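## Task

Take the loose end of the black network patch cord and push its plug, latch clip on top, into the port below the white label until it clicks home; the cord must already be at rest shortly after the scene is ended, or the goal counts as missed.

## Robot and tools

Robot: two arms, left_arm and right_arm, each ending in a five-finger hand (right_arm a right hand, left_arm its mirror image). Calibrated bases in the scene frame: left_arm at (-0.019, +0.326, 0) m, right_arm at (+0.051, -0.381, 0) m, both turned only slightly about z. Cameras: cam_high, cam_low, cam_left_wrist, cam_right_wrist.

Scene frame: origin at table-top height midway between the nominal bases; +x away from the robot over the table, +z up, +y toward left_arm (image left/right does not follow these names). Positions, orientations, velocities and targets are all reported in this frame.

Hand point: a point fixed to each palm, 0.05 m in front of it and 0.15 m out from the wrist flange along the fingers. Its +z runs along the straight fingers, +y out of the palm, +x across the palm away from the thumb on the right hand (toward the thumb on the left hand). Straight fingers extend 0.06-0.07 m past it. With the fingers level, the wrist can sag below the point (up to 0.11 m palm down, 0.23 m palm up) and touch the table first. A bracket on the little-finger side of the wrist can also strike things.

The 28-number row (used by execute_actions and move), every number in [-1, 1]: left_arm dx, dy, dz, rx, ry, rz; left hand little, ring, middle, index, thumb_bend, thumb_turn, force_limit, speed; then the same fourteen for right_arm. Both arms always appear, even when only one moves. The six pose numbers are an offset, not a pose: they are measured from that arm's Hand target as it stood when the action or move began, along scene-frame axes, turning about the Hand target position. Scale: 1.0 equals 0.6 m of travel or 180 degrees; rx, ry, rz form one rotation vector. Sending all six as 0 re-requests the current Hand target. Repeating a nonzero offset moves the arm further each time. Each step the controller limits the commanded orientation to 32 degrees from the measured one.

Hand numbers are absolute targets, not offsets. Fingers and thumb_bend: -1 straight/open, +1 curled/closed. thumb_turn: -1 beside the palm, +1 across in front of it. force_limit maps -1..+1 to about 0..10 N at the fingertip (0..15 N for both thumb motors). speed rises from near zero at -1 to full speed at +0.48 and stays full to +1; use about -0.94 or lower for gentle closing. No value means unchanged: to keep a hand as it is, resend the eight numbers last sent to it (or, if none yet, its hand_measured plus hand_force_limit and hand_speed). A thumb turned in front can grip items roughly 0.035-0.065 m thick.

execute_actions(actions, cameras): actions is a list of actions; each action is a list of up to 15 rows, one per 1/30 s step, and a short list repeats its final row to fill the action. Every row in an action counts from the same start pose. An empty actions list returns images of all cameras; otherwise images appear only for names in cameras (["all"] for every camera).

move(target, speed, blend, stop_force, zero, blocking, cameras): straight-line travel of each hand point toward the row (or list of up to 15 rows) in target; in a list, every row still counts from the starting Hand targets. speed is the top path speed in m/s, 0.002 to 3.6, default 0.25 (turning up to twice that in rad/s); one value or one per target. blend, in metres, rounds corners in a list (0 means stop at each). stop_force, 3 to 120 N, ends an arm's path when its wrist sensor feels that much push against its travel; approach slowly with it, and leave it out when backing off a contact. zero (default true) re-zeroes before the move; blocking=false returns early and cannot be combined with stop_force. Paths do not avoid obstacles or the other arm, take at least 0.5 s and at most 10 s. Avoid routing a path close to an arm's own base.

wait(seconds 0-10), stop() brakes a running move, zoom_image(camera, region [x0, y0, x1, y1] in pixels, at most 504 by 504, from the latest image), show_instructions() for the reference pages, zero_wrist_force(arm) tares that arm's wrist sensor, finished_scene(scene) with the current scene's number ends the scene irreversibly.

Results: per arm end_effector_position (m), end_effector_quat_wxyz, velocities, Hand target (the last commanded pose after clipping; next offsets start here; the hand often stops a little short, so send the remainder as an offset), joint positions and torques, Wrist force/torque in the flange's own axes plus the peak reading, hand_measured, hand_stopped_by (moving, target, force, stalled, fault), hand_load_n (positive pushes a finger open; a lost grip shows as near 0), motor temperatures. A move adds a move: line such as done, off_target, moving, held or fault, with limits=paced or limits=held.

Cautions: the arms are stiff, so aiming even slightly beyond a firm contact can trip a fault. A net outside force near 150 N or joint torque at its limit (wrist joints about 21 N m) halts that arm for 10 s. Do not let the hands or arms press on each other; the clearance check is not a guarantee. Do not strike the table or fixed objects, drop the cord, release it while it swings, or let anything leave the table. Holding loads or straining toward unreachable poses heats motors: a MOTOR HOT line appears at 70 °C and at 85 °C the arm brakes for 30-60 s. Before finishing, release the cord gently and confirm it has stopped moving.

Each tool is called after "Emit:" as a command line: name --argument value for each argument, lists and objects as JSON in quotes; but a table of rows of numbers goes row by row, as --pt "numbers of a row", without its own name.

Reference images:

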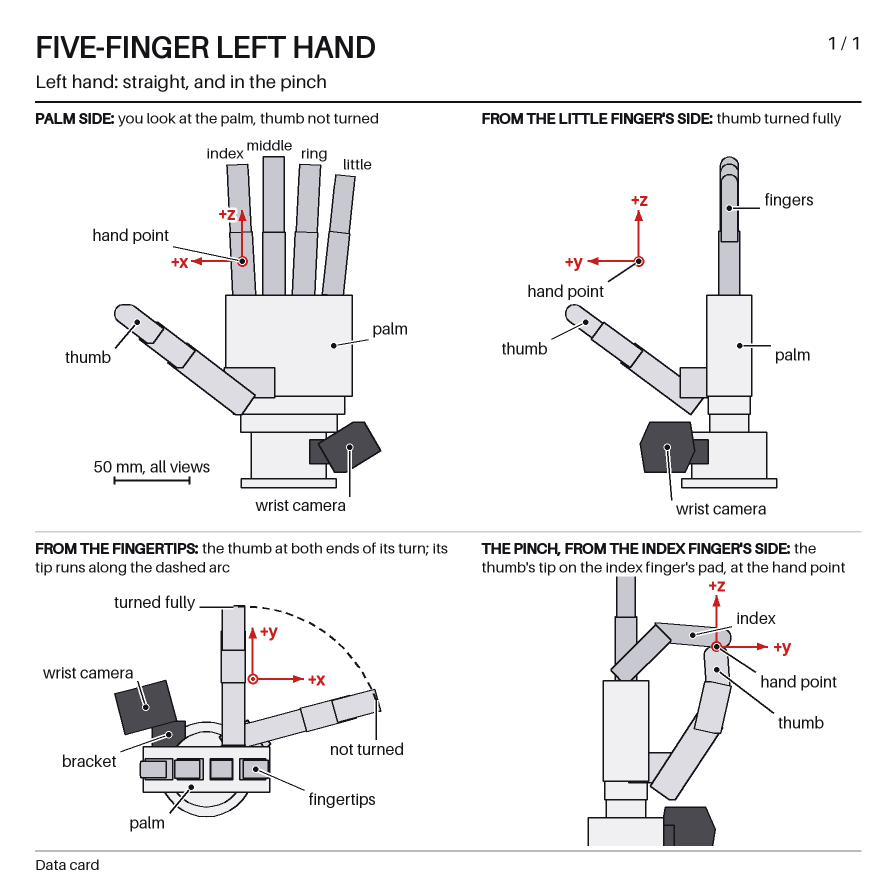

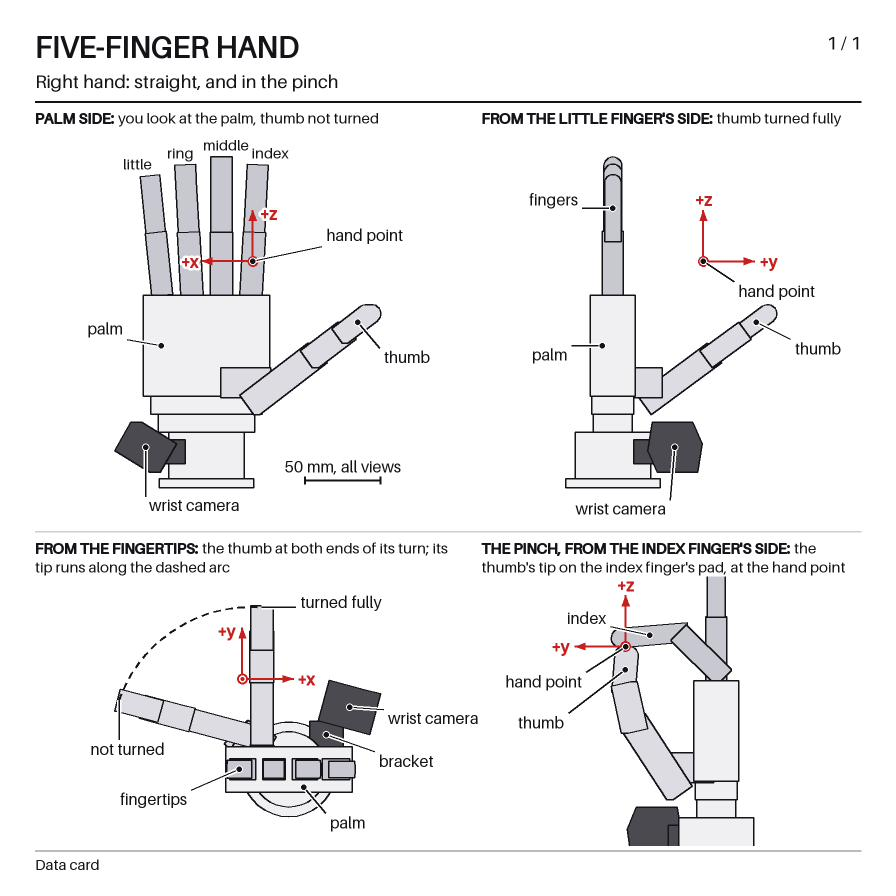

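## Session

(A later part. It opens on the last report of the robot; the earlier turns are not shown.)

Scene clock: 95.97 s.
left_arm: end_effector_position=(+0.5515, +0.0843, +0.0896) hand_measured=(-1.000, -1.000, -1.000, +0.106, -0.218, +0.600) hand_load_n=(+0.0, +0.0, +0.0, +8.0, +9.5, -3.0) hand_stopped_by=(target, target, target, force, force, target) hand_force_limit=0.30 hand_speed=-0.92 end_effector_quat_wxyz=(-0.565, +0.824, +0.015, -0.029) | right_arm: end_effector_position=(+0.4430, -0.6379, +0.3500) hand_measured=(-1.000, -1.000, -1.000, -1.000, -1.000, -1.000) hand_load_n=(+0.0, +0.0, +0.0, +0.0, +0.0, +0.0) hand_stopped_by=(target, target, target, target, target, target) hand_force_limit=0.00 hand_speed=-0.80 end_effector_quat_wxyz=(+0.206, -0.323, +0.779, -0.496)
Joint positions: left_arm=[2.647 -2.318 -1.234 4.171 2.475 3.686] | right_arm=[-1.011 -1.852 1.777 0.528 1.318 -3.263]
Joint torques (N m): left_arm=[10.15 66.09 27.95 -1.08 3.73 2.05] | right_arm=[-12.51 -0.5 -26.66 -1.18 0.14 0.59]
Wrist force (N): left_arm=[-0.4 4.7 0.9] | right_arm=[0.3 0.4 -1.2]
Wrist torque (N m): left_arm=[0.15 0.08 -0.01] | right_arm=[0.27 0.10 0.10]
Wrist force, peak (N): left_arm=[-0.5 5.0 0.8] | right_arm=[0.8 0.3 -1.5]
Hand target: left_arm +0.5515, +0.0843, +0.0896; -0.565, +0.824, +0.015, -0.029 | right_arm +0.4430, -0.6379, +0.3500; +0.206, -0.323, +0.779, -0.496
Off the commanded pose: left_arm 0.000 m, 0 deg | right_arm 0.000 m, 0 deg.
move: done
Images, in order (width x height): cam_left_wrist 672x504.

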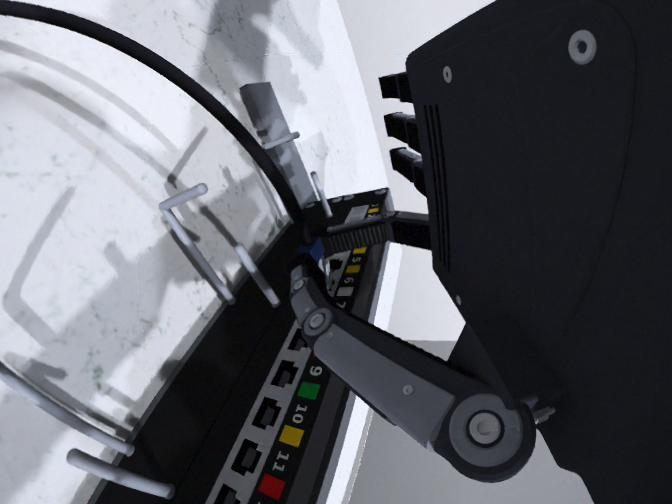

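Emit:
move --target '[0,0,-0.004,0,0,0,-1,-1,-1,0.25,-0.05,0.6,0.3,-0.92,0,0,0,0,0,0,-1,-1,-1,-1,-1,-1,0.0,-0.8]' --speed 0.01 --cameras '["cam_left_wrist"]'

Emit:
zoom_image --camera "cam_left_wrist" --region '[300, 235, 350, 300]'

Scene clock: 97.00 s.
left_arm: end_effector_position=(+0.5515, +0.0843, +0.0874) hand_measured=(-1.000, -1.000, -1.000, +0.106, -0.218, +0.600) hand_load_n=(+0.0, +0.0, +0.0, +8.5, +8.0, -3.0) hand_stopped_by=(target, target, target, force, force, target) hand_force_limit=0.30 hand_speed=-0.92 end_effector_quat_wxyz=(-0.565, +0.824, +0.015, -0.029) | right_arm: end_effector_position=(+0.4430, -0.6379, +0.3500) hand_measured=(-1.000, -1.000, -1.000, -1.000, -1.000, -1.000) hand_load_n=(+0.0, +0.0, +0.0, +0.0, +0.0, +0.0) hand_stopped_by=(target, target, target, target, target, target) hand_force_limit=0.00 hand_speed=-0.80 end_effector_quat_wxyz=(+0.206, -0.323, +0.779, -0.496)
Joint positions: left_arm=[2.647 -2.32 -1.236 4.176 2.475 3.686] | right_arm=[-1.011 -1.852 1.777 0.528 1.318 -3.263]
Joint torques (N m): left_arm=[10.16 44.64 8.38 1.79 2.55 1.34] | right_arm=[-12.54 -0.93 -26.88 -1.1 0.11 0.91]
Wrist force (N): left_arm=[0.8 1.8 -1.9] | right_arm=[0.3 0.2 -1.2]
Wrist torque (N m): left_arm=[0.15 0.08 -0.03] | right_arm=[0.25 0.11 0.09]
Wrist force, peak (N): left_arm=[-0.4 4.9 0.8] | right_arm=[0.6 0.2 -1.8]
Hand target: left_arm +0.5515, +0.0843, +0.0872; -0.565, +0.824, +0.015, -0.029 | right_arm +0.4430, -0.6379, +0.3500; +0.206, -0.323, +0.779, -0.496
Off the commanded pose: left_arm 0.000 m, 0 deg | right_arm 0.000 m, 0 deg.
move: done
Images, in order (width x height): cam_left_wrist 672x504.

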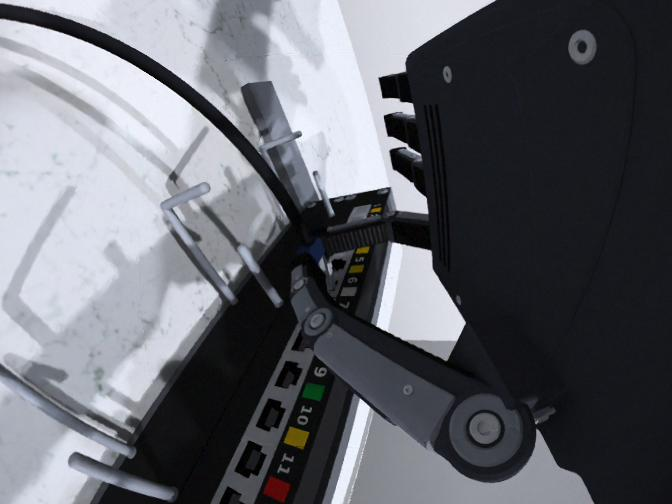

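Scaled by 7.754 from the camera's 672x504 image, which has a finer 960x720 frame.

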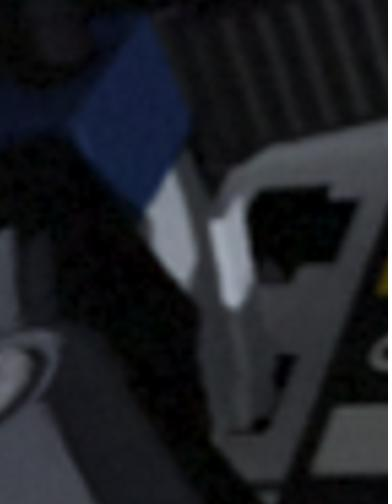

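Emit:
move --target '[0,0,0,0,0,0,-1,-1,-1,0.30,0.0,0.6,0.7,-0.9,0,0,0,0,0,0,-1,-1,-1,-1,-1,-1,0.0,-0.8]' --speed 0.02

Emit:
move --target '[0.015,0.0013,0,0,0,0,-1,-1,-1,0.30,0.0,0.6,0.7,-0.9,0,0,0,0,0,0,-1,-1,-1,-1,-1,-1,0.0,-0.8]' --speed 0.006 --stop_force 10 --cameras '["cam_left_wrist"]'

Emit:
zoom_image --camera "cam_left_wrist" --region '[300, 235, 350, 300]'

Scene clock: 98.70 s.
left_arm: end_effector_position=(+0.5515, +0.0843, +0.0872) hand_measured=(-1.000, -1.000, -1.000, +0.106, -0.204, +0.600) hand_load_n=(+0.0, +0.0, +0.0, +10.0, +12.5, -3.0) hand_stopped_by=(target, target, target, force, force, target) hand_force_limit=0.70 hand_speed=-0.90 end_effector_quat_wxyz=(-0.565, +0.824, +0.015, -0.029) | right_arm: end_effector_position=(+0.4430, -0.6379, +0.3500) hand_measured=(-1.000, -1.000, -1.000, -1.000, -1.000, -1.000) hand_load_n=(+0.0, -0.5, +0.0, +0.0, +0.0, -0.5) hand_stopped_by=(target, target, target, target, target, target) hand_force_limit=0.00 hand_speed=-0.80 end_effector_quat_wxyz=(+0.206, -0.323, +0.779, -0.496)
Joint positions: left_arm=[2.647 -2.321 -1.236 4.176 2.475 3.686] | right_arm=[-1.011 -1.852 1.777 0.528 1.318 -3.263]
Joint torques (N m): left_arm=[10.37 43.98 9.3 0.7 -0.38 0.85] | right_arm=[-12.44 -0.58 -27.1 -1.03 -0.02 0.89]
Wrist force (N): left_arm=[1.4 1.8 -3.5] | right_arm=[0.4 0.2 -1.1]
Wrist torque (N m): left_arm=[0.17 0.10 -0.03] | right_arm=[0.26 0.09 0.09]
Wrist force, peak (N): left_arm=[1.4 2.6 -3.5] | right_arm=[0.7 0.5 -1.4]
Hand target: left_arm +0.5515, +0.0843, +0.0872; -0.565, +0.824, +0.015, -0.029 | right_arm +0.4430, -0.6379, +0.3500; +0.206, -0.323, +0.779, -0.496
Off the commanded pose: left_arm 0.000 m, 0 deg | right_arm 0.000 m, 0 deg.
move: done

Scene clock: 100.20 s.
left_arm: end_effector_position=(+0.5524, +0.0844, +0.0872) hand_measured=(-1.000, -1.000, -1.000, +0.106, -0.204, +0.600) hand_load_n=(+0.0, +0.0, +0.0, +11.0, +10.5, -6.5) hand_stopped_by=(target, target, target, force, force, target) hand_force_limit=0.70 hand_speed=-0.90 end_effector_quat_wxyz=(-0.565, +0.824, +0.015, -0.030) | right_arm: end_effector_position=(+0.4430, -0.6379, +0.3500) hand_measured=(-1.000, -1.000, -1.000, -1.000, -1.000, -1.000) hand_load_n=(+0.0, +0.0, +0.0, +0.0, +0.0, +0.0) hand_stopped_by=(target, target, target, target, target, target) hand_force_limit=0.00 hand_speed=-0.80 end_effector_quat_wxyz=(+0.206, -0.323, +0.779, -0.496)
Joint positions: left_arm=[2.647 -2.322 -1.233 4.175 2.475 3.687] | right_arm=[-1.011 -1.852 1.777 0.528 1.318 -3.263]
Joint torques (N m): left_arm=[-8.34 64.62 12.95 3.39 0.03 -2.54] | right_arm=[-13.07 -1.09 -26.66 -0.92 -0.12 0.83]
Wrist force (N): left_arm=[-7.1 1.4 -2.6] | right_arm=[0.5 0.1 -1.2]
Wrist torque (N m): left_arm=[0.16 0.12 0.02] | right_arm=[0.25 0.06 0.10]
Wrist force, peak (N): left_arm=[-10.4 3.0 -1.6] | right_arm=[0.6 0.2 -1.7]
Hand target: left_arm +0.5524, +0.0844, +0.0872; -0.565, +0.824, +0.015, -0.030 (not the last commanded pose) | right_arm +0.4430, -0.6379, +0.3500; +0.206, -0.323, +0.779, -0.496
Off the commanded pose: left_arm 0.008 m, 0 deg | right_arm 0.000 m, 0 deg.
move: contact (left_arm)
Images, in order (width x height): cam_left_wrist 672x504.

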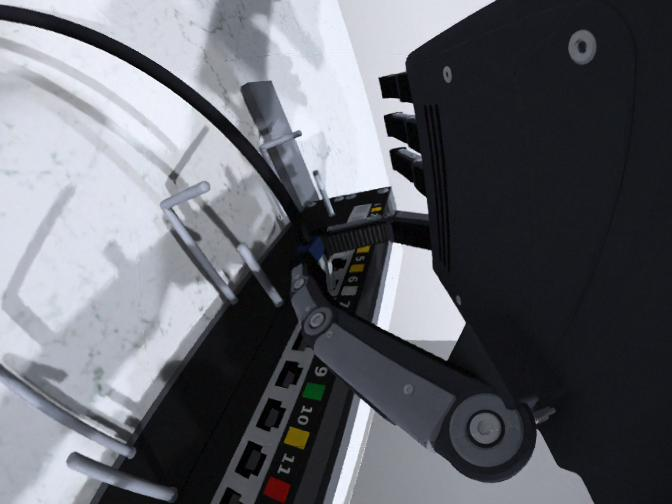

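Scaled by 7.754 from the camera's 672x504 image, which has a finer 960x720 frame.

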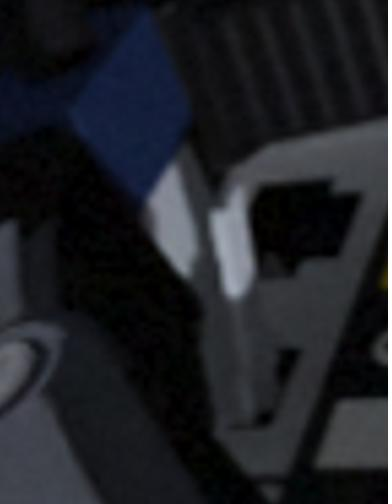

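Emit:
move --target '[0.015,0.0013,0,0,0,0,-1,-1,-1,0.30,0.0,0.6,0.7,-0.9,0,0,0,0,0,0,-1,-1,-1,-1,-1,-1,0.0,-0.8]' --speed 0.006 --stop_force 8 --cameras '["cam_left_wrist"]'

Emit:
zoom_image --camera "cam_left_wrist" --region '[300, 235, 350, 300]'

Scene clock: 102.80 s.
left_arm: end_effector_position=(+0.5614, +0.0852, +0.0872) hand_measured=(-1.000, -1.000, -1.000, +0.106, -0.204, +0.600) hand_load_n=(+0.0, +0.0, +0.0, +2.5, +10.0, -11.0) hand_stopped_by=(target, target, target, force, force, target) hand_force_limit=0.70 hand_speed=-0.90 end_effector_quat_wxyz=(-0.565, +0.824, +0.015, -0.030) | right_arm: end_effector_position=(+0.4430, -0.6379, +0.3500) hand_measured=(-1.000, -1.000, -1.000, -1.000, -1.000, -1.000) hand_load_n=(+0.0, +0.0, +0.0, +0.0, +0.0, +0.0) hand_stopped_by=(target, target, target, target, target, target) hand_force_limit=0.00 hand_speed=-0.80 end_effector_quat_wxyz=(+0.206, -0.323, +0.779, -0.496)
Joint positions: left_arm=[2.654 -2.337 -1.208 4.17 2.481 3.693] | right_arm=[-1.011 -1.852 1.777 0.528 1.318 -3.263]
Joint torques (N m): left_arm=[19.68 43.23 25.98 -0.65 6.05 1.04] | right_arm=[-12.87 0.1 -27.04 -1.05 -0.04 0.65]
Wrist force (N): left_arm=[-8.5 4.6 -12.3] | right_arm=[0.5 0.4 -1.0]
Wrist torque (N m): left_arm=[0.09 0.14 0.04] | right_arm=[0.28 0.08 0.11]
Wrist force, peak (N): left_arm=[-8.8 5.5 -12.2] | right_arm=[0.4 0.8 -1.5]
Hand target: left_arm +0.5614, +0.0852, +0.0872; -0.565, +0.824, +0.015, -0.030 | right_arm +0.4430, -0.6379, +0.3500; +0.206, -0.323, +0.779, -0.496
Off the commanded pose: left_arm 0.000 m, 0 deg | right_arm 0.000 m, 0 deg.
move: done
Images, in order (width x height): cam_left_wrist 672x504.

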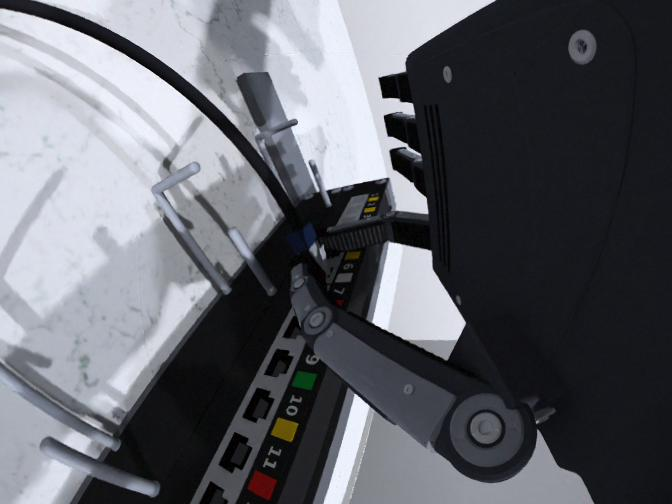

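Scaled by 7.754 from the camera's 672x504 image, which has a finer 960x720 frame.

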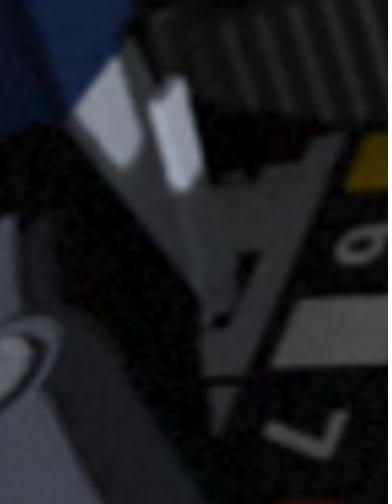

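Emit:
move --pt "-0.003 -0.0003 0 0 0 0 -1 -1 -1 0.30 0.0 0.6 0.7 -0.9 0 0 0 0 0 0 -1 -1 -1 -1 -1 -1 0.0 -0.8" --speed 0.01

Emit:
move --pt "0 0 0 0 0 0 -1 -1 -1 0.05 -0.46 0.6 0.15 -0.6 0 0 0 0 0 0 -1 -1 -1 -1 -1 -1 0.0 -0.8" --pt "-0.013 -0.001 0 0 0 0 -1 -1 -1 0.05 -0.46 0.6 0.15 -0.6 0 0 0 0 0 0 -1 -1 -1 -1 -1 -1 0.0 -0.8" --speed 0.02 --cameras '["cam_left_wrist"]'

Emit:
zoom_image --camera "cam_left_wrist" --region '[290, 225, 370, 305]'

Scene clock: 103.77 s.
left_arm: end_effector_position=(+0.5597, +0.0850, +0.0872) hand_measured=(-1.000, -1.000, -1.000, +0.106, -0.204, +0.600) hand_load_n=(+0.0, +0.0, +0.0, +5.0, +9.5, -4.0) hand_stopped_by=(target, target, target, force, force, target) hand_force_limit=0.70 hand_speed=-0.90 end_effector_quat_wxyz=(-0.565, +0.824, +0.015, -0.030) | right_arm: end_effector_position=(+0.4430, -0.6379, +0.3500) hand_measured=(-1.000, -1.000, -1.000, -1.000, -1.000, -1.000) hand_load_n=(+0.0, +0.0, +0.0, +0.0, +0.0, +0.0) hand_stopped_by=(target, target, target, target, target, target) hand_force_limit=0.00 hand_speed=-0.80 end_effector_quat_wxyz=(+0.206, -0.323, +0.779, -0.496)
Joint positions: left_arm=[2.653 -2.334 -1.213 4.171 2.48 3.692] | right_arm=[-1.011 -1.852 1.777 0.528 1.318 -3.263]
Joint torques (N m): left_arm=[-5.72 64.31 8.51 1.22 -1.2 -2.26] | right_arm=[-13.27 -0.12 -26.96 -1.15 -0.17 0.67]
Wrist force (N): left_arm=[0.2 4.0 -6.0] | right_arm=[0.5 0.4 -1.2]
Wrist torque (N m): left_arm=[0.12 0.10 0.20] | right_arm=[0.28 0.07 0.11]
Wrist force, peak (N): left_arm=[-7.8 5.2 -13.1] | right_arm=[0.7 0.4 -1.5]
Hand target: left_arm +0.5596, +0.0850, +0.0872; -0.565, +0.824, +0.015, -0.030 | right_arm +0.4430, -0.6379, +0.3500; +0.206, -0.323, +0.779, -0.496
Off the commanded pose: left_arm 0.000 m, 0 deg | right_arm 0.000 m, 0 deg.
move: done

Scene clock: 105.37 s.
left_arm: end_effector_position=(+0.5519, +0.0844, +0.0872) hand_measured=(-1.000, -1.000, -1.000, +0.050, -0.460, +0.600) hand_load_n=(+0.0, +0.0, -0.5, +0.0, +0.0, +0.0) hand_stopped_by=(target, target, target, target, target, target) hand_force_limit=0.15 hand_speed=-0.60 end_effector_quat_wxyz=(-0.565, +0.824, +0.015, -0.030) | right_arm: end_effector_position=(+0.4430, -0.6379, +0.3500) hand_measured=(-1.000, -1.000, -1.000, -1.000, -1.000, -1.000) hand_load_n=(+0.0, +0.0, +0.0, +0.0, +0.0, +0.0) hand_stopped_by=(target, target, target, target, target, target) hand_force_limit=0.00 hand_speed=-0.80 end_effector_quat_wxyz=(+0.206, -0.323, +0.779, -0.496)
Joint positions: left_arm=[2.647 -2.321 -1.235 4.176 2.475 3.687] | right_arm=[-1.011 -1.852 1.777 0.528 1.318 -3.263]
Joint torques (N m): left_arm=[-12.15 62.64 11.87 2.51 -1.45 -2.13] | right_arm=[-11.21 -2.34 -26.35 -1.05 -0.15 0.78]
Wrist force (N): left_arm=[0.0 0.6 1.2] | right_arm=[0.4 0.1 -1.5]
Wrist torque (N m): left_arm=[0.14 0.06 0.14] | right_arm=[0.26 0.11 0.10]
Wrist force, peak (N): left_arm=[-1.6 3.8 -5.6] | right_arm=[0.8 0.2 -1.5]
Hand target: left_arm +0.5518, +0.0844, +0.0872; -0.565, +0.824, +0.015, -0.030 | right_arm +0.4430, -0.6379, +0.3500; +0.206, -0.323, +0.779, -0.496
Off the commanded pose: left_arm 0.000 m, 0 deg | right_arm 0.000 m, 0 deg.
move: done
Images, in order (width x height): cam_left_wrist 672x504.

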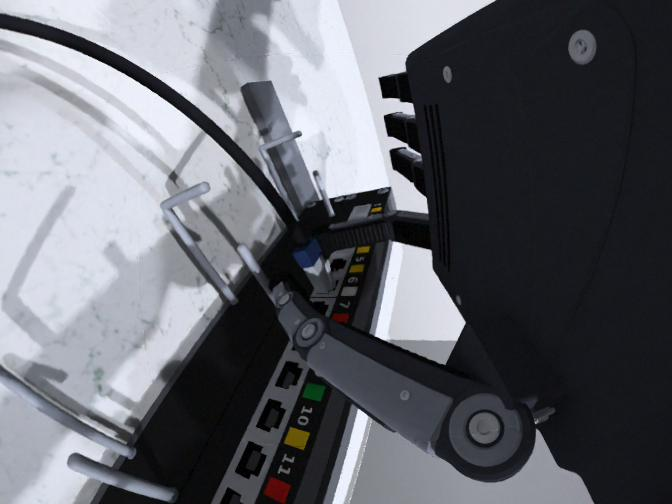

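Scaled by 6.300 from the camera's 672x504 image, which has a finer 960x720 frame.

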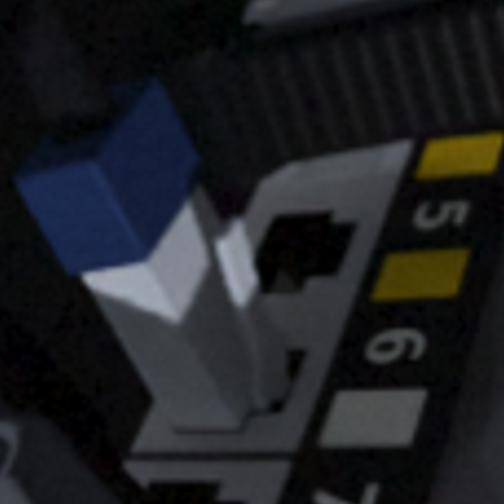

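Emit:
move --pt "-0.0213 -0.0019 0 0 0 0 -1 -1 -1 0.05 -0.46 0.6 0.15 -0.6 0 0 0 0 0 0 -1 -1 -1 -1 -1 -1 0.0 -0.8" --pt "-0.0213 0.0047 0.0083 0 0 0 -1 -1 -1 0.05 -0.46 0.6 0.15 -0.6 0 0 0 0 0 0 -1 -1 -1 -1 -1 -1 0.0 -0.8" --speed 0.02 --cameras '["cam_left_wrist"]'

Emit:
zoom_image --camera "cam_left_wrist" --region '[280, 220, 380, 320]'

Scene clock: 108.10 s.
left_arm: end_effector_position=(+0.5390, +0.0871, +0.0920) hand_measured=(-1.000, -1.000, -1.000, +0.050, -0.460, +0.600) hand_load_n=(-0.5, +0.0, +0.0, -0.5, +0.0, +0.0) hand_stopped_by=(target, target, target, target, target, target) hand_force_limit=0.15 hand_speed=-0.60 end_effector_quat_wxyz=(-0.565, +0.824, +0.015, -0.030) | right_arm: end_effector_position=(+0.4430, -0.6379, +0.3500) hand_measured=(-1.000, -1.000, -1.000, -1.000, -1.000, -1.000) hand_load_n=(+0.0, +0.0, +0.0, -0.5, +0.0, -0.5) hand_stopped_by=(target, target, target, target, target, target) hand_force_limit=0.00 hand_speed=-0.80 end_effector_quat_wxyz=(+0.206, -0.323, +0.779, -0.496)
Joint positions: left_arm=[2.642 -2.29 -1.277 4.183 2.471 3.681] | right_arm=[-1.011 -1.852 1.777 0.528 1.318 -3.263]
Joint torques (N m): left_arm=[8.45 62.82 10.94 -0.9 3.01 1.89] | right_arm=[-12.19 -0.85 -27.28 -1.08 -0.21 0.85]
Wrist force (N): left_arm=[0.1 0.8 1.1] | right_arm=[0.4 0.0 -1.4]
Wrist torque (N m): left_arm=[0.19 0.04 0.14] | right_arm=[0.25 0.09 0.09]
Wrist force, peak (N): left_arm=[-0.1 1.0 1.4] | right_arm=[0.6 0.3 -1.7]
Hand target: left_arm +0.5390, +0.0872, +0.0921; -0.565, +0.824, +0.015, -0.030 | right_arm +0.4430, -0.6379, +0.3500; +0.206, -0.323, +0.779, -0.496
Off the commanded pose: left_arm 0.000 m, 0 deg | right_arm 0.000 m, 0 deg.
move: done
Images, in order (width x height): cam_left_wrist 672x504.

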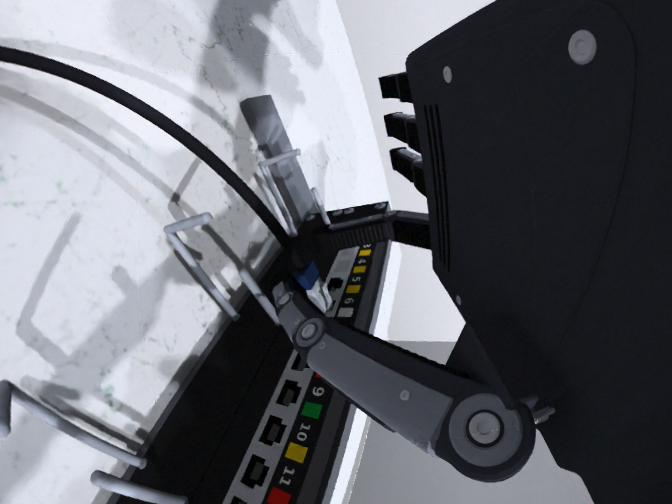

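Scaled by 5.040 from the camera's 672x504 image, which has a finer 960x720 frame.

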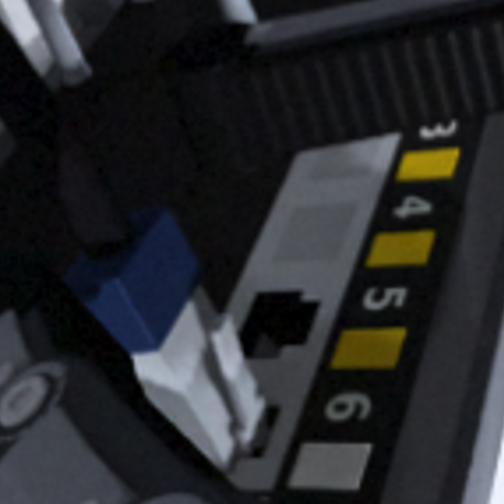

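Emit:
move --target '[0,0,0,0,0,0,-1,-1,-1,0.32,-0.08,0.6,0.0,-0.85,0,0,0,0,0,0,-1,-1,-1,-1,-1,-1,0.0,-0.8]' --speed 0.02 --cameras '["cam_left_wrist"]'

Emit:
zoom_image --camera "cam_left_wrist" --region '[280, 220, 380, 320]'

Scene clock: 109.33 s.
left_arm: end_effector_position=(+0.5390, +0.0872, +0.0921) hand_measured=(-1.000, -1.000, -1.000, +0.320, -0.272, +0.600) hand_load_n=(+0.0, +0.0, +0.0, +1.5, +7.5, +0.5) hand_stopped_by=(target, target, target, target, force, target) hand_force_limit=0.00 hand_speed=-0.85 end_effector_quat_wxyz=(-0.565, +0.824, +0.015, -0.030) | right_arm: end_effector_position=(+0.4430, -0.6379, +0.3500) hand_measured=(-1.000, -1.000, -1.000, -1.000, -1.000, -1.000) hand_load_n=(+0.0, +0.0, +0.0, +0.0, +0.0, +0.0) hand_stopped_by=(target, target, target, target, target, target) hand_force_limit=0.00 hand_speed=-0.80 end_effector_quat_wxyz=(+0.206, -0.323, +0.779, -0.496)
Joint positions: left_arm=[2.642 -2.29 -1.277 4.183 2.471 3.682] | right_arm=[-1.011 -1.852 1.777 0.528 1.318 -3.263]
Joint torques (N m): left_arm=[9.55 63.27 10.24 -0.15 3.29 1.97] | right_arm=[-12.53 -1.07 -26.15 -0.98 -0.26 0.72]
Wrist force (N): left_arm=[0.0 0.7 1.1] | right_arm=[0.2 0.2 -1.5]
Wrist torque (N m): left_arm=[0.16 0.07 0.14] | right_arm=[0.28 0.12 0.09]
Wrist force, peak (N): left_arm=[0.1 0.9 1.4] | right_arm=[0.8 0.2 -1.5]
Hand target: left_arm +0.5390, +0.0872, +0.0921; -0.565, +0.824, +0.015, -0.030 | right_arm +0.4430, -0.6379, +0.3500; +0.206, -0.323, +0.779, -0.496
Off the commanded pose: left_arm 0.000 m, 0 deg | right_arm 0.000 m, 0 deg.
move: done
Images, in order (width x height): cam_left_wrist 672x504.

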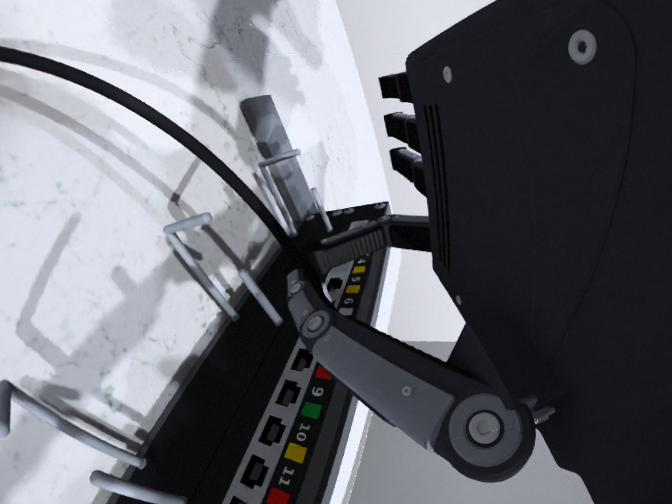

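Scaled by 5.040 from the camera's 672x504 image, which has a finer 960x720 frame.

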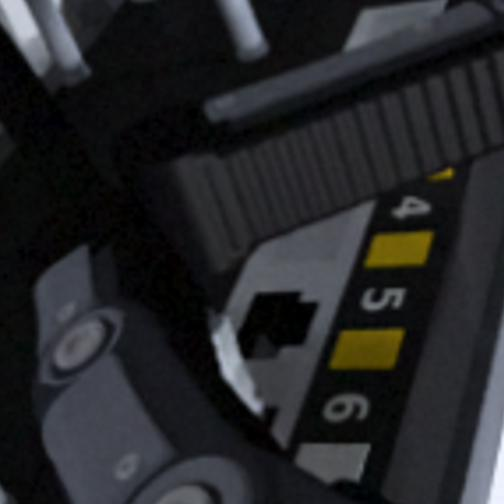

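Emit:
move --target '[0.03,0.0026,0,0,0,0,-1,-1,-1,0.32,-0.08,0.6,0.0,-0.85,0,0,0,0,0,0,-1,-1,-1,-1,-1,-1,0.0,-0.8]' --speed 0.008 --stop_force 6 --cameras '["cam_left_wrist"]'

Emit:
zoom_image --camera "cam_left_wrist" --region '[280, 220, 380, 320]'

Scene clock: 112.23 s.
left_arm: end_effector_position=(+0.5500, +0.0881, +0.0921) hand_measured=(-1.000, -1.000, -1.000, +0.320, -0.272, +0.600) hand_load_n=(+0.0, +0.0, +0.0, +1.0, +8.0, +0.0) hand_stopped_by=(target, target, target, target, force, target) hand_force_limit=0.00 hand_speed=-0.85 end_effector_quat_wxyz=(-0.565, +0.824, +0.015, -0.030) | right_arm: end_effector_position=(+0.4430, -0.6379, +0.3500) hand_measured=(-1.000, -1.000, -1.000, -1.000, -1.000, -1.000) hand_load_n=(+0.0, +0.0, +0.0, -0.5, +0.0, -0.5) hand_stopped_by=(target, target, target, target, target, target) hand_force_limit=0.00 hand_speed=-0.80 end_effector_quat_wxyz=(+0.206, -0.323, +0.779, -0.496)
Joint positions: left_arm=[2.65 -2.307 -1.247 4.176 2.478 3.69] | right_arm=[-1.011 -1.852 1.777 0.528 1.318 -3.263]
Joint torques (N m): left_arm=[-8.73 62.71 10.83 2.76 -0.81 -2.25] | right_arm=[-12.3 -0.5 -27.58 -1.1 -0.11 0.81]
Wrist force (N): left_arm=[-3.3 -0.6 -3.2] | right_arm=[0.4 0.2 -1.4]
Wrist torque (N m): left_arm=[0.13 0.09 0.01] | right_arm=[0.27 0.09 0.10]
Wrist force, peak (N): left_arm=[-6.9 -0.4 -3.2] | right_arm=[0.5 0.6 -1.5]
Hand target: left_arm +0.5500, +0.0881, +0.0921; -0.565, +0.824, +0.015, -0.030 (not the last commanded pose) | right_arm +0.4430, -0.6379, +0.3500; +0.206, -0.323, +0.779, -0.496
Off the commanded pose: left_arm 0.007 m, 0 deg | right_arm 0.000 m, 0 deg.
move: contact (left_arm)
Images, in order (width x height): cam_left_wrist 672x504.

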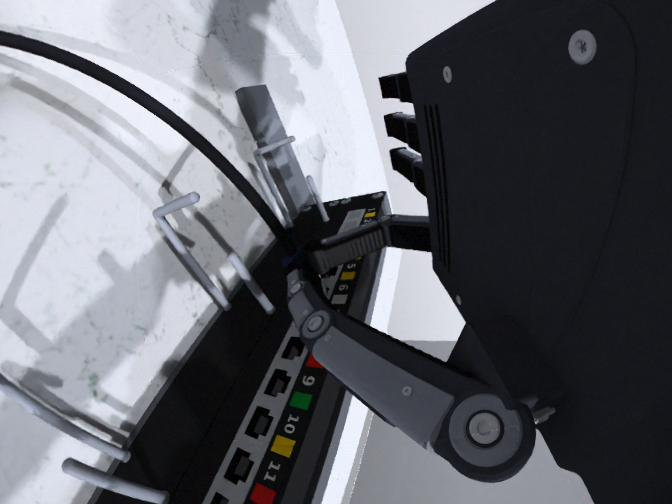

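Scaled by 5.040 from the camera's 672x504 image, which has a finer 960x720 frame.

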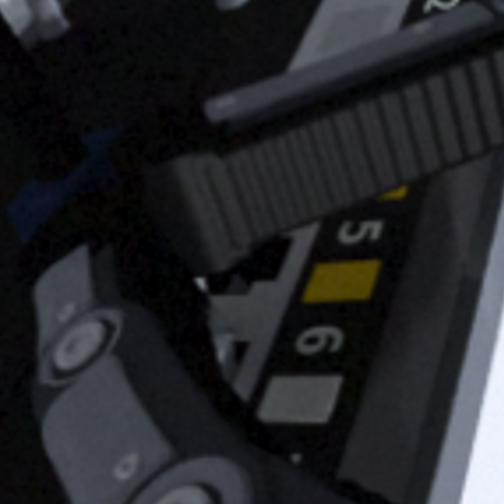

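Emit:
move --pt "-0.0183 -0.0016 0 0 0 0 -1 -1 -1 0.32 -0.08 0.6 0.0 -0.85 0 0 0 0 0 0 -1 -1 -1 -1 -1 -1 0.0 -0.8" --speed 0.02

Emit:
move --pt "0 0 0 0 0 0 -1 -1 -1 0.05 -0.46 0.6 0.15 -0.6 0 0 0 0 0 0 -1 -1 -1 -1 -1 -1 0.0 -0.8" --pt "-0.003 -0.0003 -0.0075 0 0 0 -1 -1 -1 0.05 -0.46 0.6 0.15 -0.6 0 0 0 0 0 0 -1 -1 -1 -1 -1 -1 0.0 -0.8" --speed 0.02 --cameras '["cam_left_wrist"]'

Emit:
zoom_image --camera "cam_left_wrist" --region '[280, 220, 380, 320]'

Scene clock: 113.33 s.
left_arm: end_effector_position=(+0.5391, +0.0872, +0.0921) hand_measured=(-1.000, -1.000, -1.000, +0.320, -0.272, +0.600) hand_load_n=(+0.0, +0.0, +0.0, +2.0, +7.5, +0.5) hand_stopped_by=(target, target, target, target, force, target) hand_force_limit=0.00 hand_speed=-0.85 end_effector_quat_wxyz=(-0.565, +0.824, +0.015, -0.030) | right_arm: end_effector_position=(+0.4430, -0.6379, +0.3500) hand_measured=(-1.000, -1.000, -1.000, -1.000, -1.000, -1.000) hand_load_n=(+0.0, +0.0, +0.0, +0.0, -0.5, +0.0) hand_stopped_by=(target, target, target, target, target, target) hand_force_limit=0.00 hand_speed=-0.80 end_effector_quat_wxyz=(+0.206, -0.323, +0.779, -0.496)
Joint positions: left_arm=[2.642 -2.29 -1.277 4.182 2.471 3.682] | right_arm=[-1.011 -1.852 1.777 0.528 1.318 -3.263]
Joint torques (N m): left_arm=[-10.53 62.82 9.49 2.37 -0.99 -2] | right_arm=[-11.95 -0.5 -26.01 -1.02 -0.07 0.77]
Wrist force (N): left_arm=[0.0 0.8 1.2] | right_arm=[0.4 0.4 -1.2]
Wrist torque (N m): left_arm=[0.17 0.06 0.14] | right_arm=[0.27 0.09 0.10]
Wrist force, peak (N): left_arm=[-3.3 -1.0 -3.4] | right_arm=[0.6 0.5 -1.6]
Hand target: left_arm +0.5390, +0.0872, +0.0921; -0.565, +0.824, +0.015, -0.030 | right_arm +0.4430, -0.6379, +0.3500; +0.206, -0.323, +0.779, -0.496
Off the commanded pose: left_arm 0.000 m, 0 deg | right_arm 0.000 m, 0 deg.
move: done

Scene clock: 114.70 s.
left_arm: end_effector_position=(+0.5373, +0.0870, +0.0878) hand_measured=(-1.000, -1.000, -1.000, +0.050, -0.460, +0.600) hand_load_n=(+0.0, +0.0, +0.0, +0.0, +0.0, +0.0) hand_stopped_by=(target, target, target, target, target, target) hand_force_limit=0.15 hand_speed=-0.60 end_effector_quat_wxyz=(-0.565, +0.824, +0.015, -0.030) | right_arm: end_effector_position=(+0.4430, -0.6379, +0.3500) hand_measured=(-1.000, -1.000, -1.000, -1.000, -1.000, -1.000) hand_load_n=(+0.0, +0.0, +0.0, +0.0, -0.5, -0.5) hand_stopped_by=(target, target, target, target, target, target) hand_force_limit=0.00 hand_speed=-0.80 end_effector_quat_wxyz=(+0.206, -0.323, +0.779, -0.496)
Joint positions: left_arm=[2.64 -2.292 -1.286 4.192 2.469 3.68] | right_arm=[-1.011 -1.852 1.777 0.528 1.318 -3.263]
Joint torques (N m): left_arm=[-11.03 42.54 12.48 2.39 -1.42 -1.61] | right_arm=[-11.52 -1.64 -27.12 -0.94 -0.31 0.6]
Wrist force (N): left_arm=[0.1 0.9 1.0] | right_arm=[0.5 0.3 -1.6]
Wrist torque (N m): left_arm=[0.21 0.05 0.14] | right_arm=[0.31 0.08 0.11]
Wrist force, peak (N): left_arm=[0.0 1.0 1.3] | right_arm=[0.5 0.3 -1.6]
Hand target: left_arm +0.5372, +0.0870, +0.0876; -0.565, +0.824, +0.015, -0.030 | right_arm +0.4430, -0.6379, +0.3500; +0.206, -0.323, +0.779, -0.496
Off the commanded pose: left_arm 0.000 m, 0 deg | right_arm 0.000 m, 0 deg.
move: done
Images, in order (width x height): cam_left_wrist 672x504.

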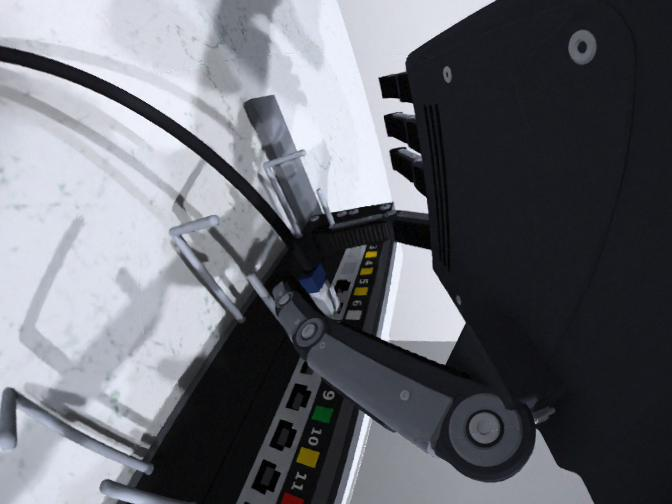

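Scaled by 5.040 from the camera's 672x504 image, which has a finer 960x720 frame.

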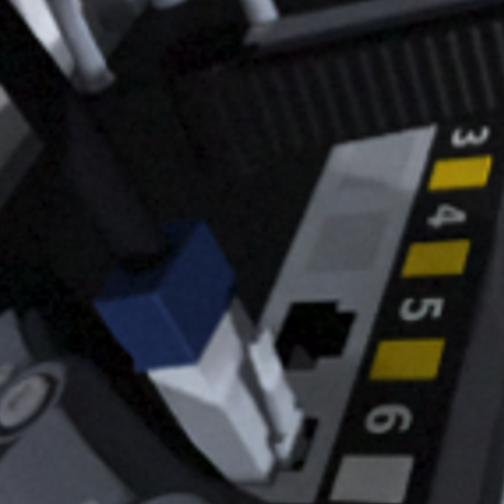

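Emit:
move --target '[-0.0155,-0.0013,0,0,0,0,-1,-1,-1,0.05,-0.46,0.6,0.15,-0.6,0,0,0,0,0,0,-1,-1,-1,-1,-1,-1,0.0,-0.8]' --speed 0.02

Emit:
move --target '[0,0,0,0,0,0,-1,-1,-1,0.34,-0.15,0.6,0.0,-0.85,0,0,0,0,0,0,-1,-1,-1,-1,-1,-1,0.0,-0.8]' --speed 0.02 --cameras '["cam_left_wrist"]'

Emit:
zoom_image --camera "cam_left_wrist" --region '[270, 220, 370, 320]'

Scene clock: 115.93 s.
left_arm: end_effector_position=(+0.5280, +0.0862, +0.0876) hand_measured=(-1.000, -1.000, -1.000, +0.050, -0.460, +0.600) hand_load_n=(+0.0, +0.0, +0.0, +0.0, +0.0, +0.0) hand_stopped_by=(target, target, target, target, target, target) hand_force_limit=0.15 hand_speed=-0.60 end_effector_quat_wxyz=(-0.565, +0.824, +0.015, -0.030) | right_arm: end_effector_position=(+0.4430, -0.6379, +0.3500) hand_measured=(-1.000, -1.000, -1.000, -1.000, -1.000, -1.000) hand_load_n=(+0.0, +0.0, +0.0, +0.0, +0.0, -0.5) hand_stopped_by=(target, target, target, target, target, target) hand_force_limit=0.00 hand_speed=-0.80 end_effector_quat_wxyz=(+0.206, -0.323, +0.779, -0.496)
Joint positions: left_arm=[2.633 -2.278 -1.31 4.197 2.463 3.673] | right_arm=[-1.011 -1.852 1.777 0.528 1.318 -3.263]
Joint torques (N m): left_arm=[-11.39 60.51 10.58 2.16 -1.33 -1.93] | right_arm=[-11.37 -1.76 -27.05 -1.05 -0.47 0.54]
Wrist force (N): left_arm=[0.1 0.8 1.1] | right_arm=[0.6 -0.3 -1.2]
Wrist torque (N m): left_arm=[0.19 0.06 0.15] | right_arm=[0.20 0.05 0.10]
Wrist force, peak (N): left_arm=[0.2 1.1 1.3] | right_arm=[0.6 0.4 -1.6]
Hand target: left_arm +0.5279, +0.0862, +0.0876; -0.565, +0.824, +0.015, -0.030 | right_arm +0.4430, -0.6379, +0.3500; +0.206, -0.323, +0.779, -0.496
Off the commanded pose: left_arm 0.000 m, 0 deg | right_arm 0.000 m, 0 deg.
move: done

Scene clock: 117.00 s.
left_arm: end_effector_position=(+0.5279, +0.0862, +0.0876) hand_measured=(-1.000, -1.000, -1.000, +0.340, -0.286, +0.600) hand_load_n=(+0.0, +0.0, +0.0, +4.0, +7.5, +0.5) hand_stopped_by=(target, target, target, target, force, target) hand_force_limit=0.00 hand_speed=-0.85 end_effector_quat_wxyz=(-0.565, +0.824, +0.015, -0.030) | right_arm: end_effector_position=(+0.4430, -0.6379, +0.3500) hand_measured=(-1.000, -1.000, -1.000, -1.000, -1.000, -1.000) hand_load_n=(+0.0, +0.0, +0.0, +0.0, +0.0, +0.0) hand_stopped_by=(target, target, target, target, target, target) hand_force_limit=0.00 hand_speed=-0.80 end_effector_quat_wxyz=(+0.206, -0.323, +0.779, -0.496)
Joint positions: left_arm=[2.633 -2.277 -1.311 4.197 2.463 3.673] | right_arm=[-1.011 -1.852 1.777 0.528 1.318 -3.263]
Joint torques (N m): left_arm=[-10.45 62.38 10.53 2.32 -1.28 -1.73] | right_arm=[-11.79 -1.61 -26.79 -0.84 -0.24 0.77]
Wrist force (N): left_arm=[0.0 0.8 1.2] | right_arm=[0.4 0.1 -1.5]
Wrist torque (N m): left_arm=[0.18 0.08 0.14] | right_arm=[0.27 0.09 0.09]
Wrist force, peak (N): left_arm=[0.0 1.1 1.2] | right_arm=[0.5 0.2 -1.9]
Hand target: left_arm +0.5279, +0.0862, +0.0876; -0.565, +0.824, +0.015, -0.030 | right_arm +0.4430, -0.6379, +0.3500; +0.206, -0.323, +0.779, -0.496
Off the commanded pose: left_arm 0.000 m, 0 deg | right_arm 0.000 m, 0 deg.
move: done
Images, in order (width x height): cam_left_wrist 672x504.

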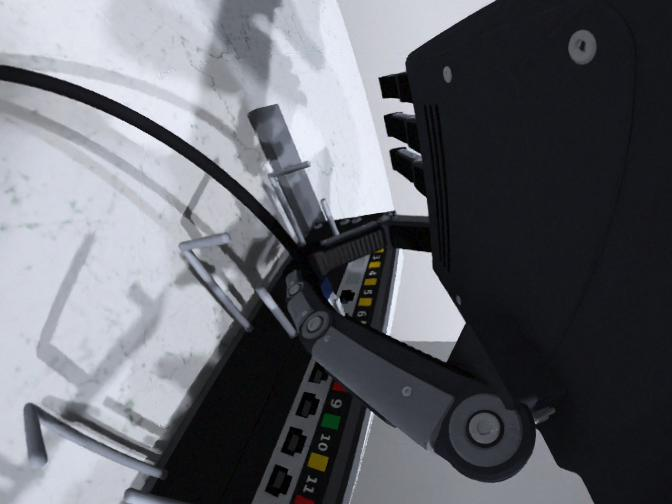

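Scaled by 5.040 from the camera's 672x504 image, which has a finer 960x720 frame.

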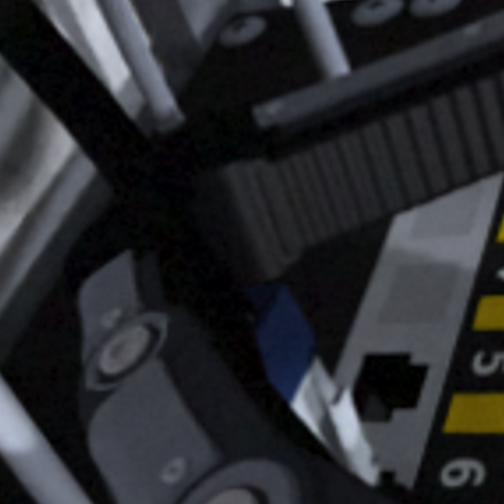

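Emit:
move --target '[0.03,0.0026,0,0,0,0,-1,-1,-1,0.34,-0.15,0.6,0.0,-0.85,0,0,0,0,0,0,-1,-1,-1,-1,-1,-1,0.0,-0.8]' --speed 0.008 --stop_force 6 --cameras '["cam_left_wrist"]'

Emit:
zoom_image --camera "cam_left_wrist" --region '[270, 220, 370, 320]'

Scene clock: 119.53 s.
left_arm: end_effector_position=(+0.5370, +0.0870, +0.0876) hand_measured=(-1.000, -1.000, -1.000, +0.340, -0.286, +0.600) hand_load_n=(+0.0, +0.0, +0.0, +4.0, +8.0, -4.5) hand_stopped_by=(target, target, target, target, force, target) hand_force_limit=0.00 hand_speed=-0.85 end_effector_quat_wxyz=(-0.565, +0.824, +0.015, -0.030) | right_arm: end_effector_position=(+0.4430, -0.6379, +0.3500) hand_measured=(-1.000, -1.000, -1.000, -1.000, -1.000, -1.000) hand_load_n=(+0.0, +0.0, +0.0, -0.5, +0.0, +0.0) hand_stopped_by=(target, target, target, target, target, target) hand_force_limit=0.00 hand_speed=-0.80 end_effector_quat_wxyz=(+0.206, -0.323, +0.779, -0.496)
Joint positions: left_arm=[2.64 -2.291 -1.287 4.193 2.469 3.68] | right_arm=[-1.011 -1.852 1.777 0.528 1.318 -3.263]
Joint torques (N m): left_arm=[-7.13 64.82 12.14 3.46 -0.25 -2.59] | right_arm=[-12.68 -0.27 -25.88 -0.77 -0.28 0.57]
Wrist force (N): left_arm=[-6.2 1.4 -1.0] | right_arm=[0.5 0.2 -1.1]
Wrist torque (N m): left_arm=[0.16 0.15 0.05] | right_arm=[0.25 0.07 0.10]
Wrist force, peak (N): left_arm=[-7.7 2.2 -0.8] | right_arm=[0.7 0.4 -1.5]
Hand target: left_arm +0.5370, +0.0870, +0.0876; -0.565, +0.824, +0.015, -0.030 (not the last commanded pose) | right_arm +0.4430, -0.6379, +0.3500; +0.206, -0.323, +0.779, -0.496
Off the commanded pose: left_arm 0.009 m, 0 deg | right_arm 0.000 m, 0 deg.
move: contact (left_arm)
Images, in order (width x height): cam_left_wrist 672x504.

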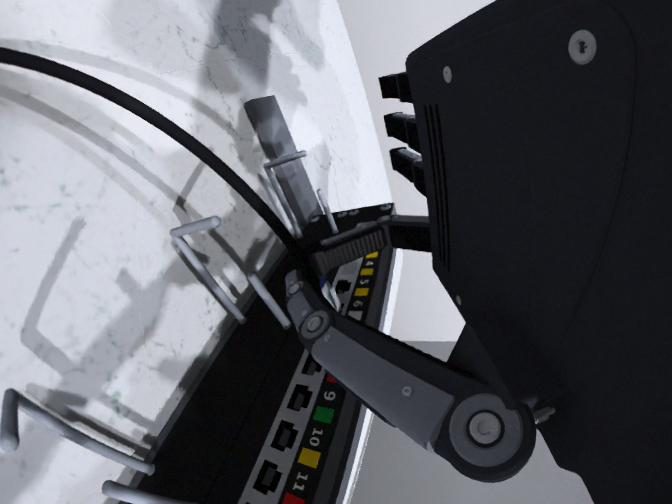

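Scaled by 5.040 from the camera's 672x504 image, which has a finer 960x720 frame.

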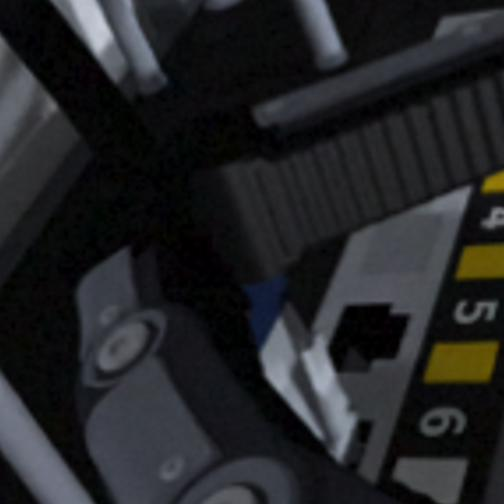

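Emit:
move --target '[0.02,0.0017,0,0,0,0,-1,-1,-1,0.34,-0.15,0.6,0.0,-0.85,0,0,0,0,0,0,-1,-1,-1,-1,-1,-1,0.0,-0.8]' --speed 0.006 --stop_force 10 --cameras '["cam_left_wrist"]'

Emit:
zoom_image --camera "cam_left_wrist" --region '[270, 220, 370, 320]'

Scene clock: 121.37 s.
left_arm: end_effector_position=(+0.5391, +0.0872, +0.0876) hand_measured=(-1.000, -1.000, -1.000, +0.340, -0.286, +0.600) hand_load_n=(+0.0, +0.0, +0.0, +4.0, +7.5, -14.5) hand_stopped_by=(target, target, target, target, force, target) hand_force_limit=0.00 hand_speed=-0.85 end_effector_quat_wxyz=(-0.565, +0.824, +0.015, -0.030) | right_arm: end_effector_position=(+0.4430, -0.6379, +0.3500) hand_measured=(-1.000, -1.000, -1.000, -1.000, -1.000, -1.000) hand_load_n=(+0.0, +0.0, +0.0, +0.0, +0.0, +0.0) hand_stopped_by=(target, target, target, target, target, target) hand_force_limit=0.00 hand_speed=-0.80 end_effector_quat_wxyz=(+0.206, -0.323, +0.779, -0.496)
Joint positions: left_arm=[2.642 -2.295 -1.281 4.191 2.471 3.682] | right_arm=[-1.011 -1.852 1.777 0.528 1.318 -3.263]
Joint torques (N m): left_arm=[-3.35 63.49 14.18 5.49 1.37 -3.38] | right_arm=[-11.84 -1.81 -27.4 -0.78 -0.57 0.59]
Wrist force (N): left_arm=[-16.0 1.5 -4.1] | right_arm=[0.4 0.4 -1.4]
Wrist torque (N m): left_arm=[0.15 0.26 0.14] | right_arm=[0.30 0.10 0.11]
Wrist force, peak (N): left_arm=[-18.4 3.1 -3.5] | right_arm=[0.7 0.0 -1.6]
Hand target: left_arm +0.5391, +0.0872, +0.0876; -0.565, +0.824, +0.015, -0.030 (not the last commanded pose) | right_arm +0.4430, -0.6379, +0.3500; +0.206, -0.323, +0.779, -0.496
Off the commanded pose: left_arm 0.010 m, 0 deg | right_arm 0.000 m, 0 deg.
move: contact (left_arm)
Images, in order (width x height): cam_left_wrist 672x504.

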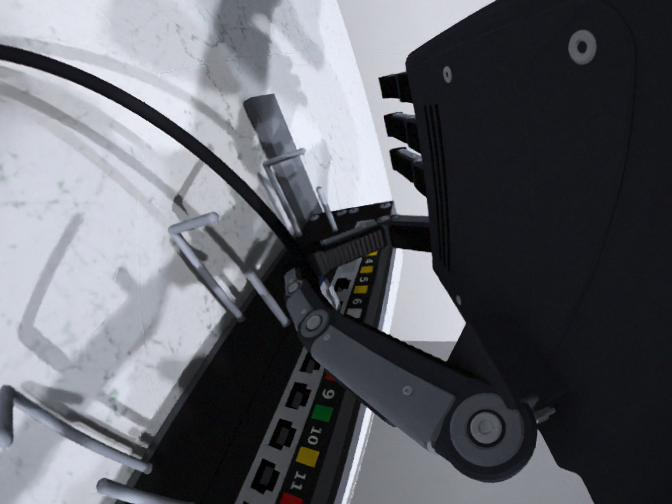

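Scaled by 5.040 from the camera's 672x504 image, which has a finer 960x720 frame.

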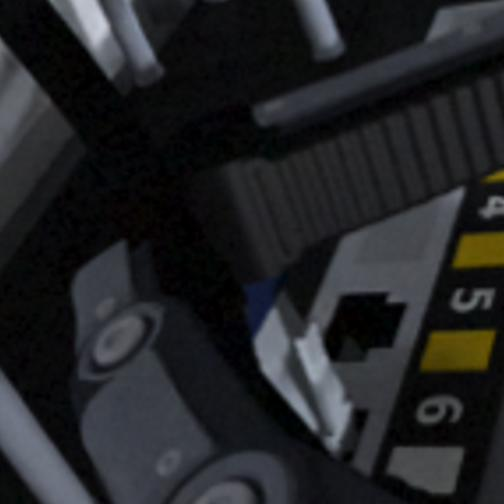

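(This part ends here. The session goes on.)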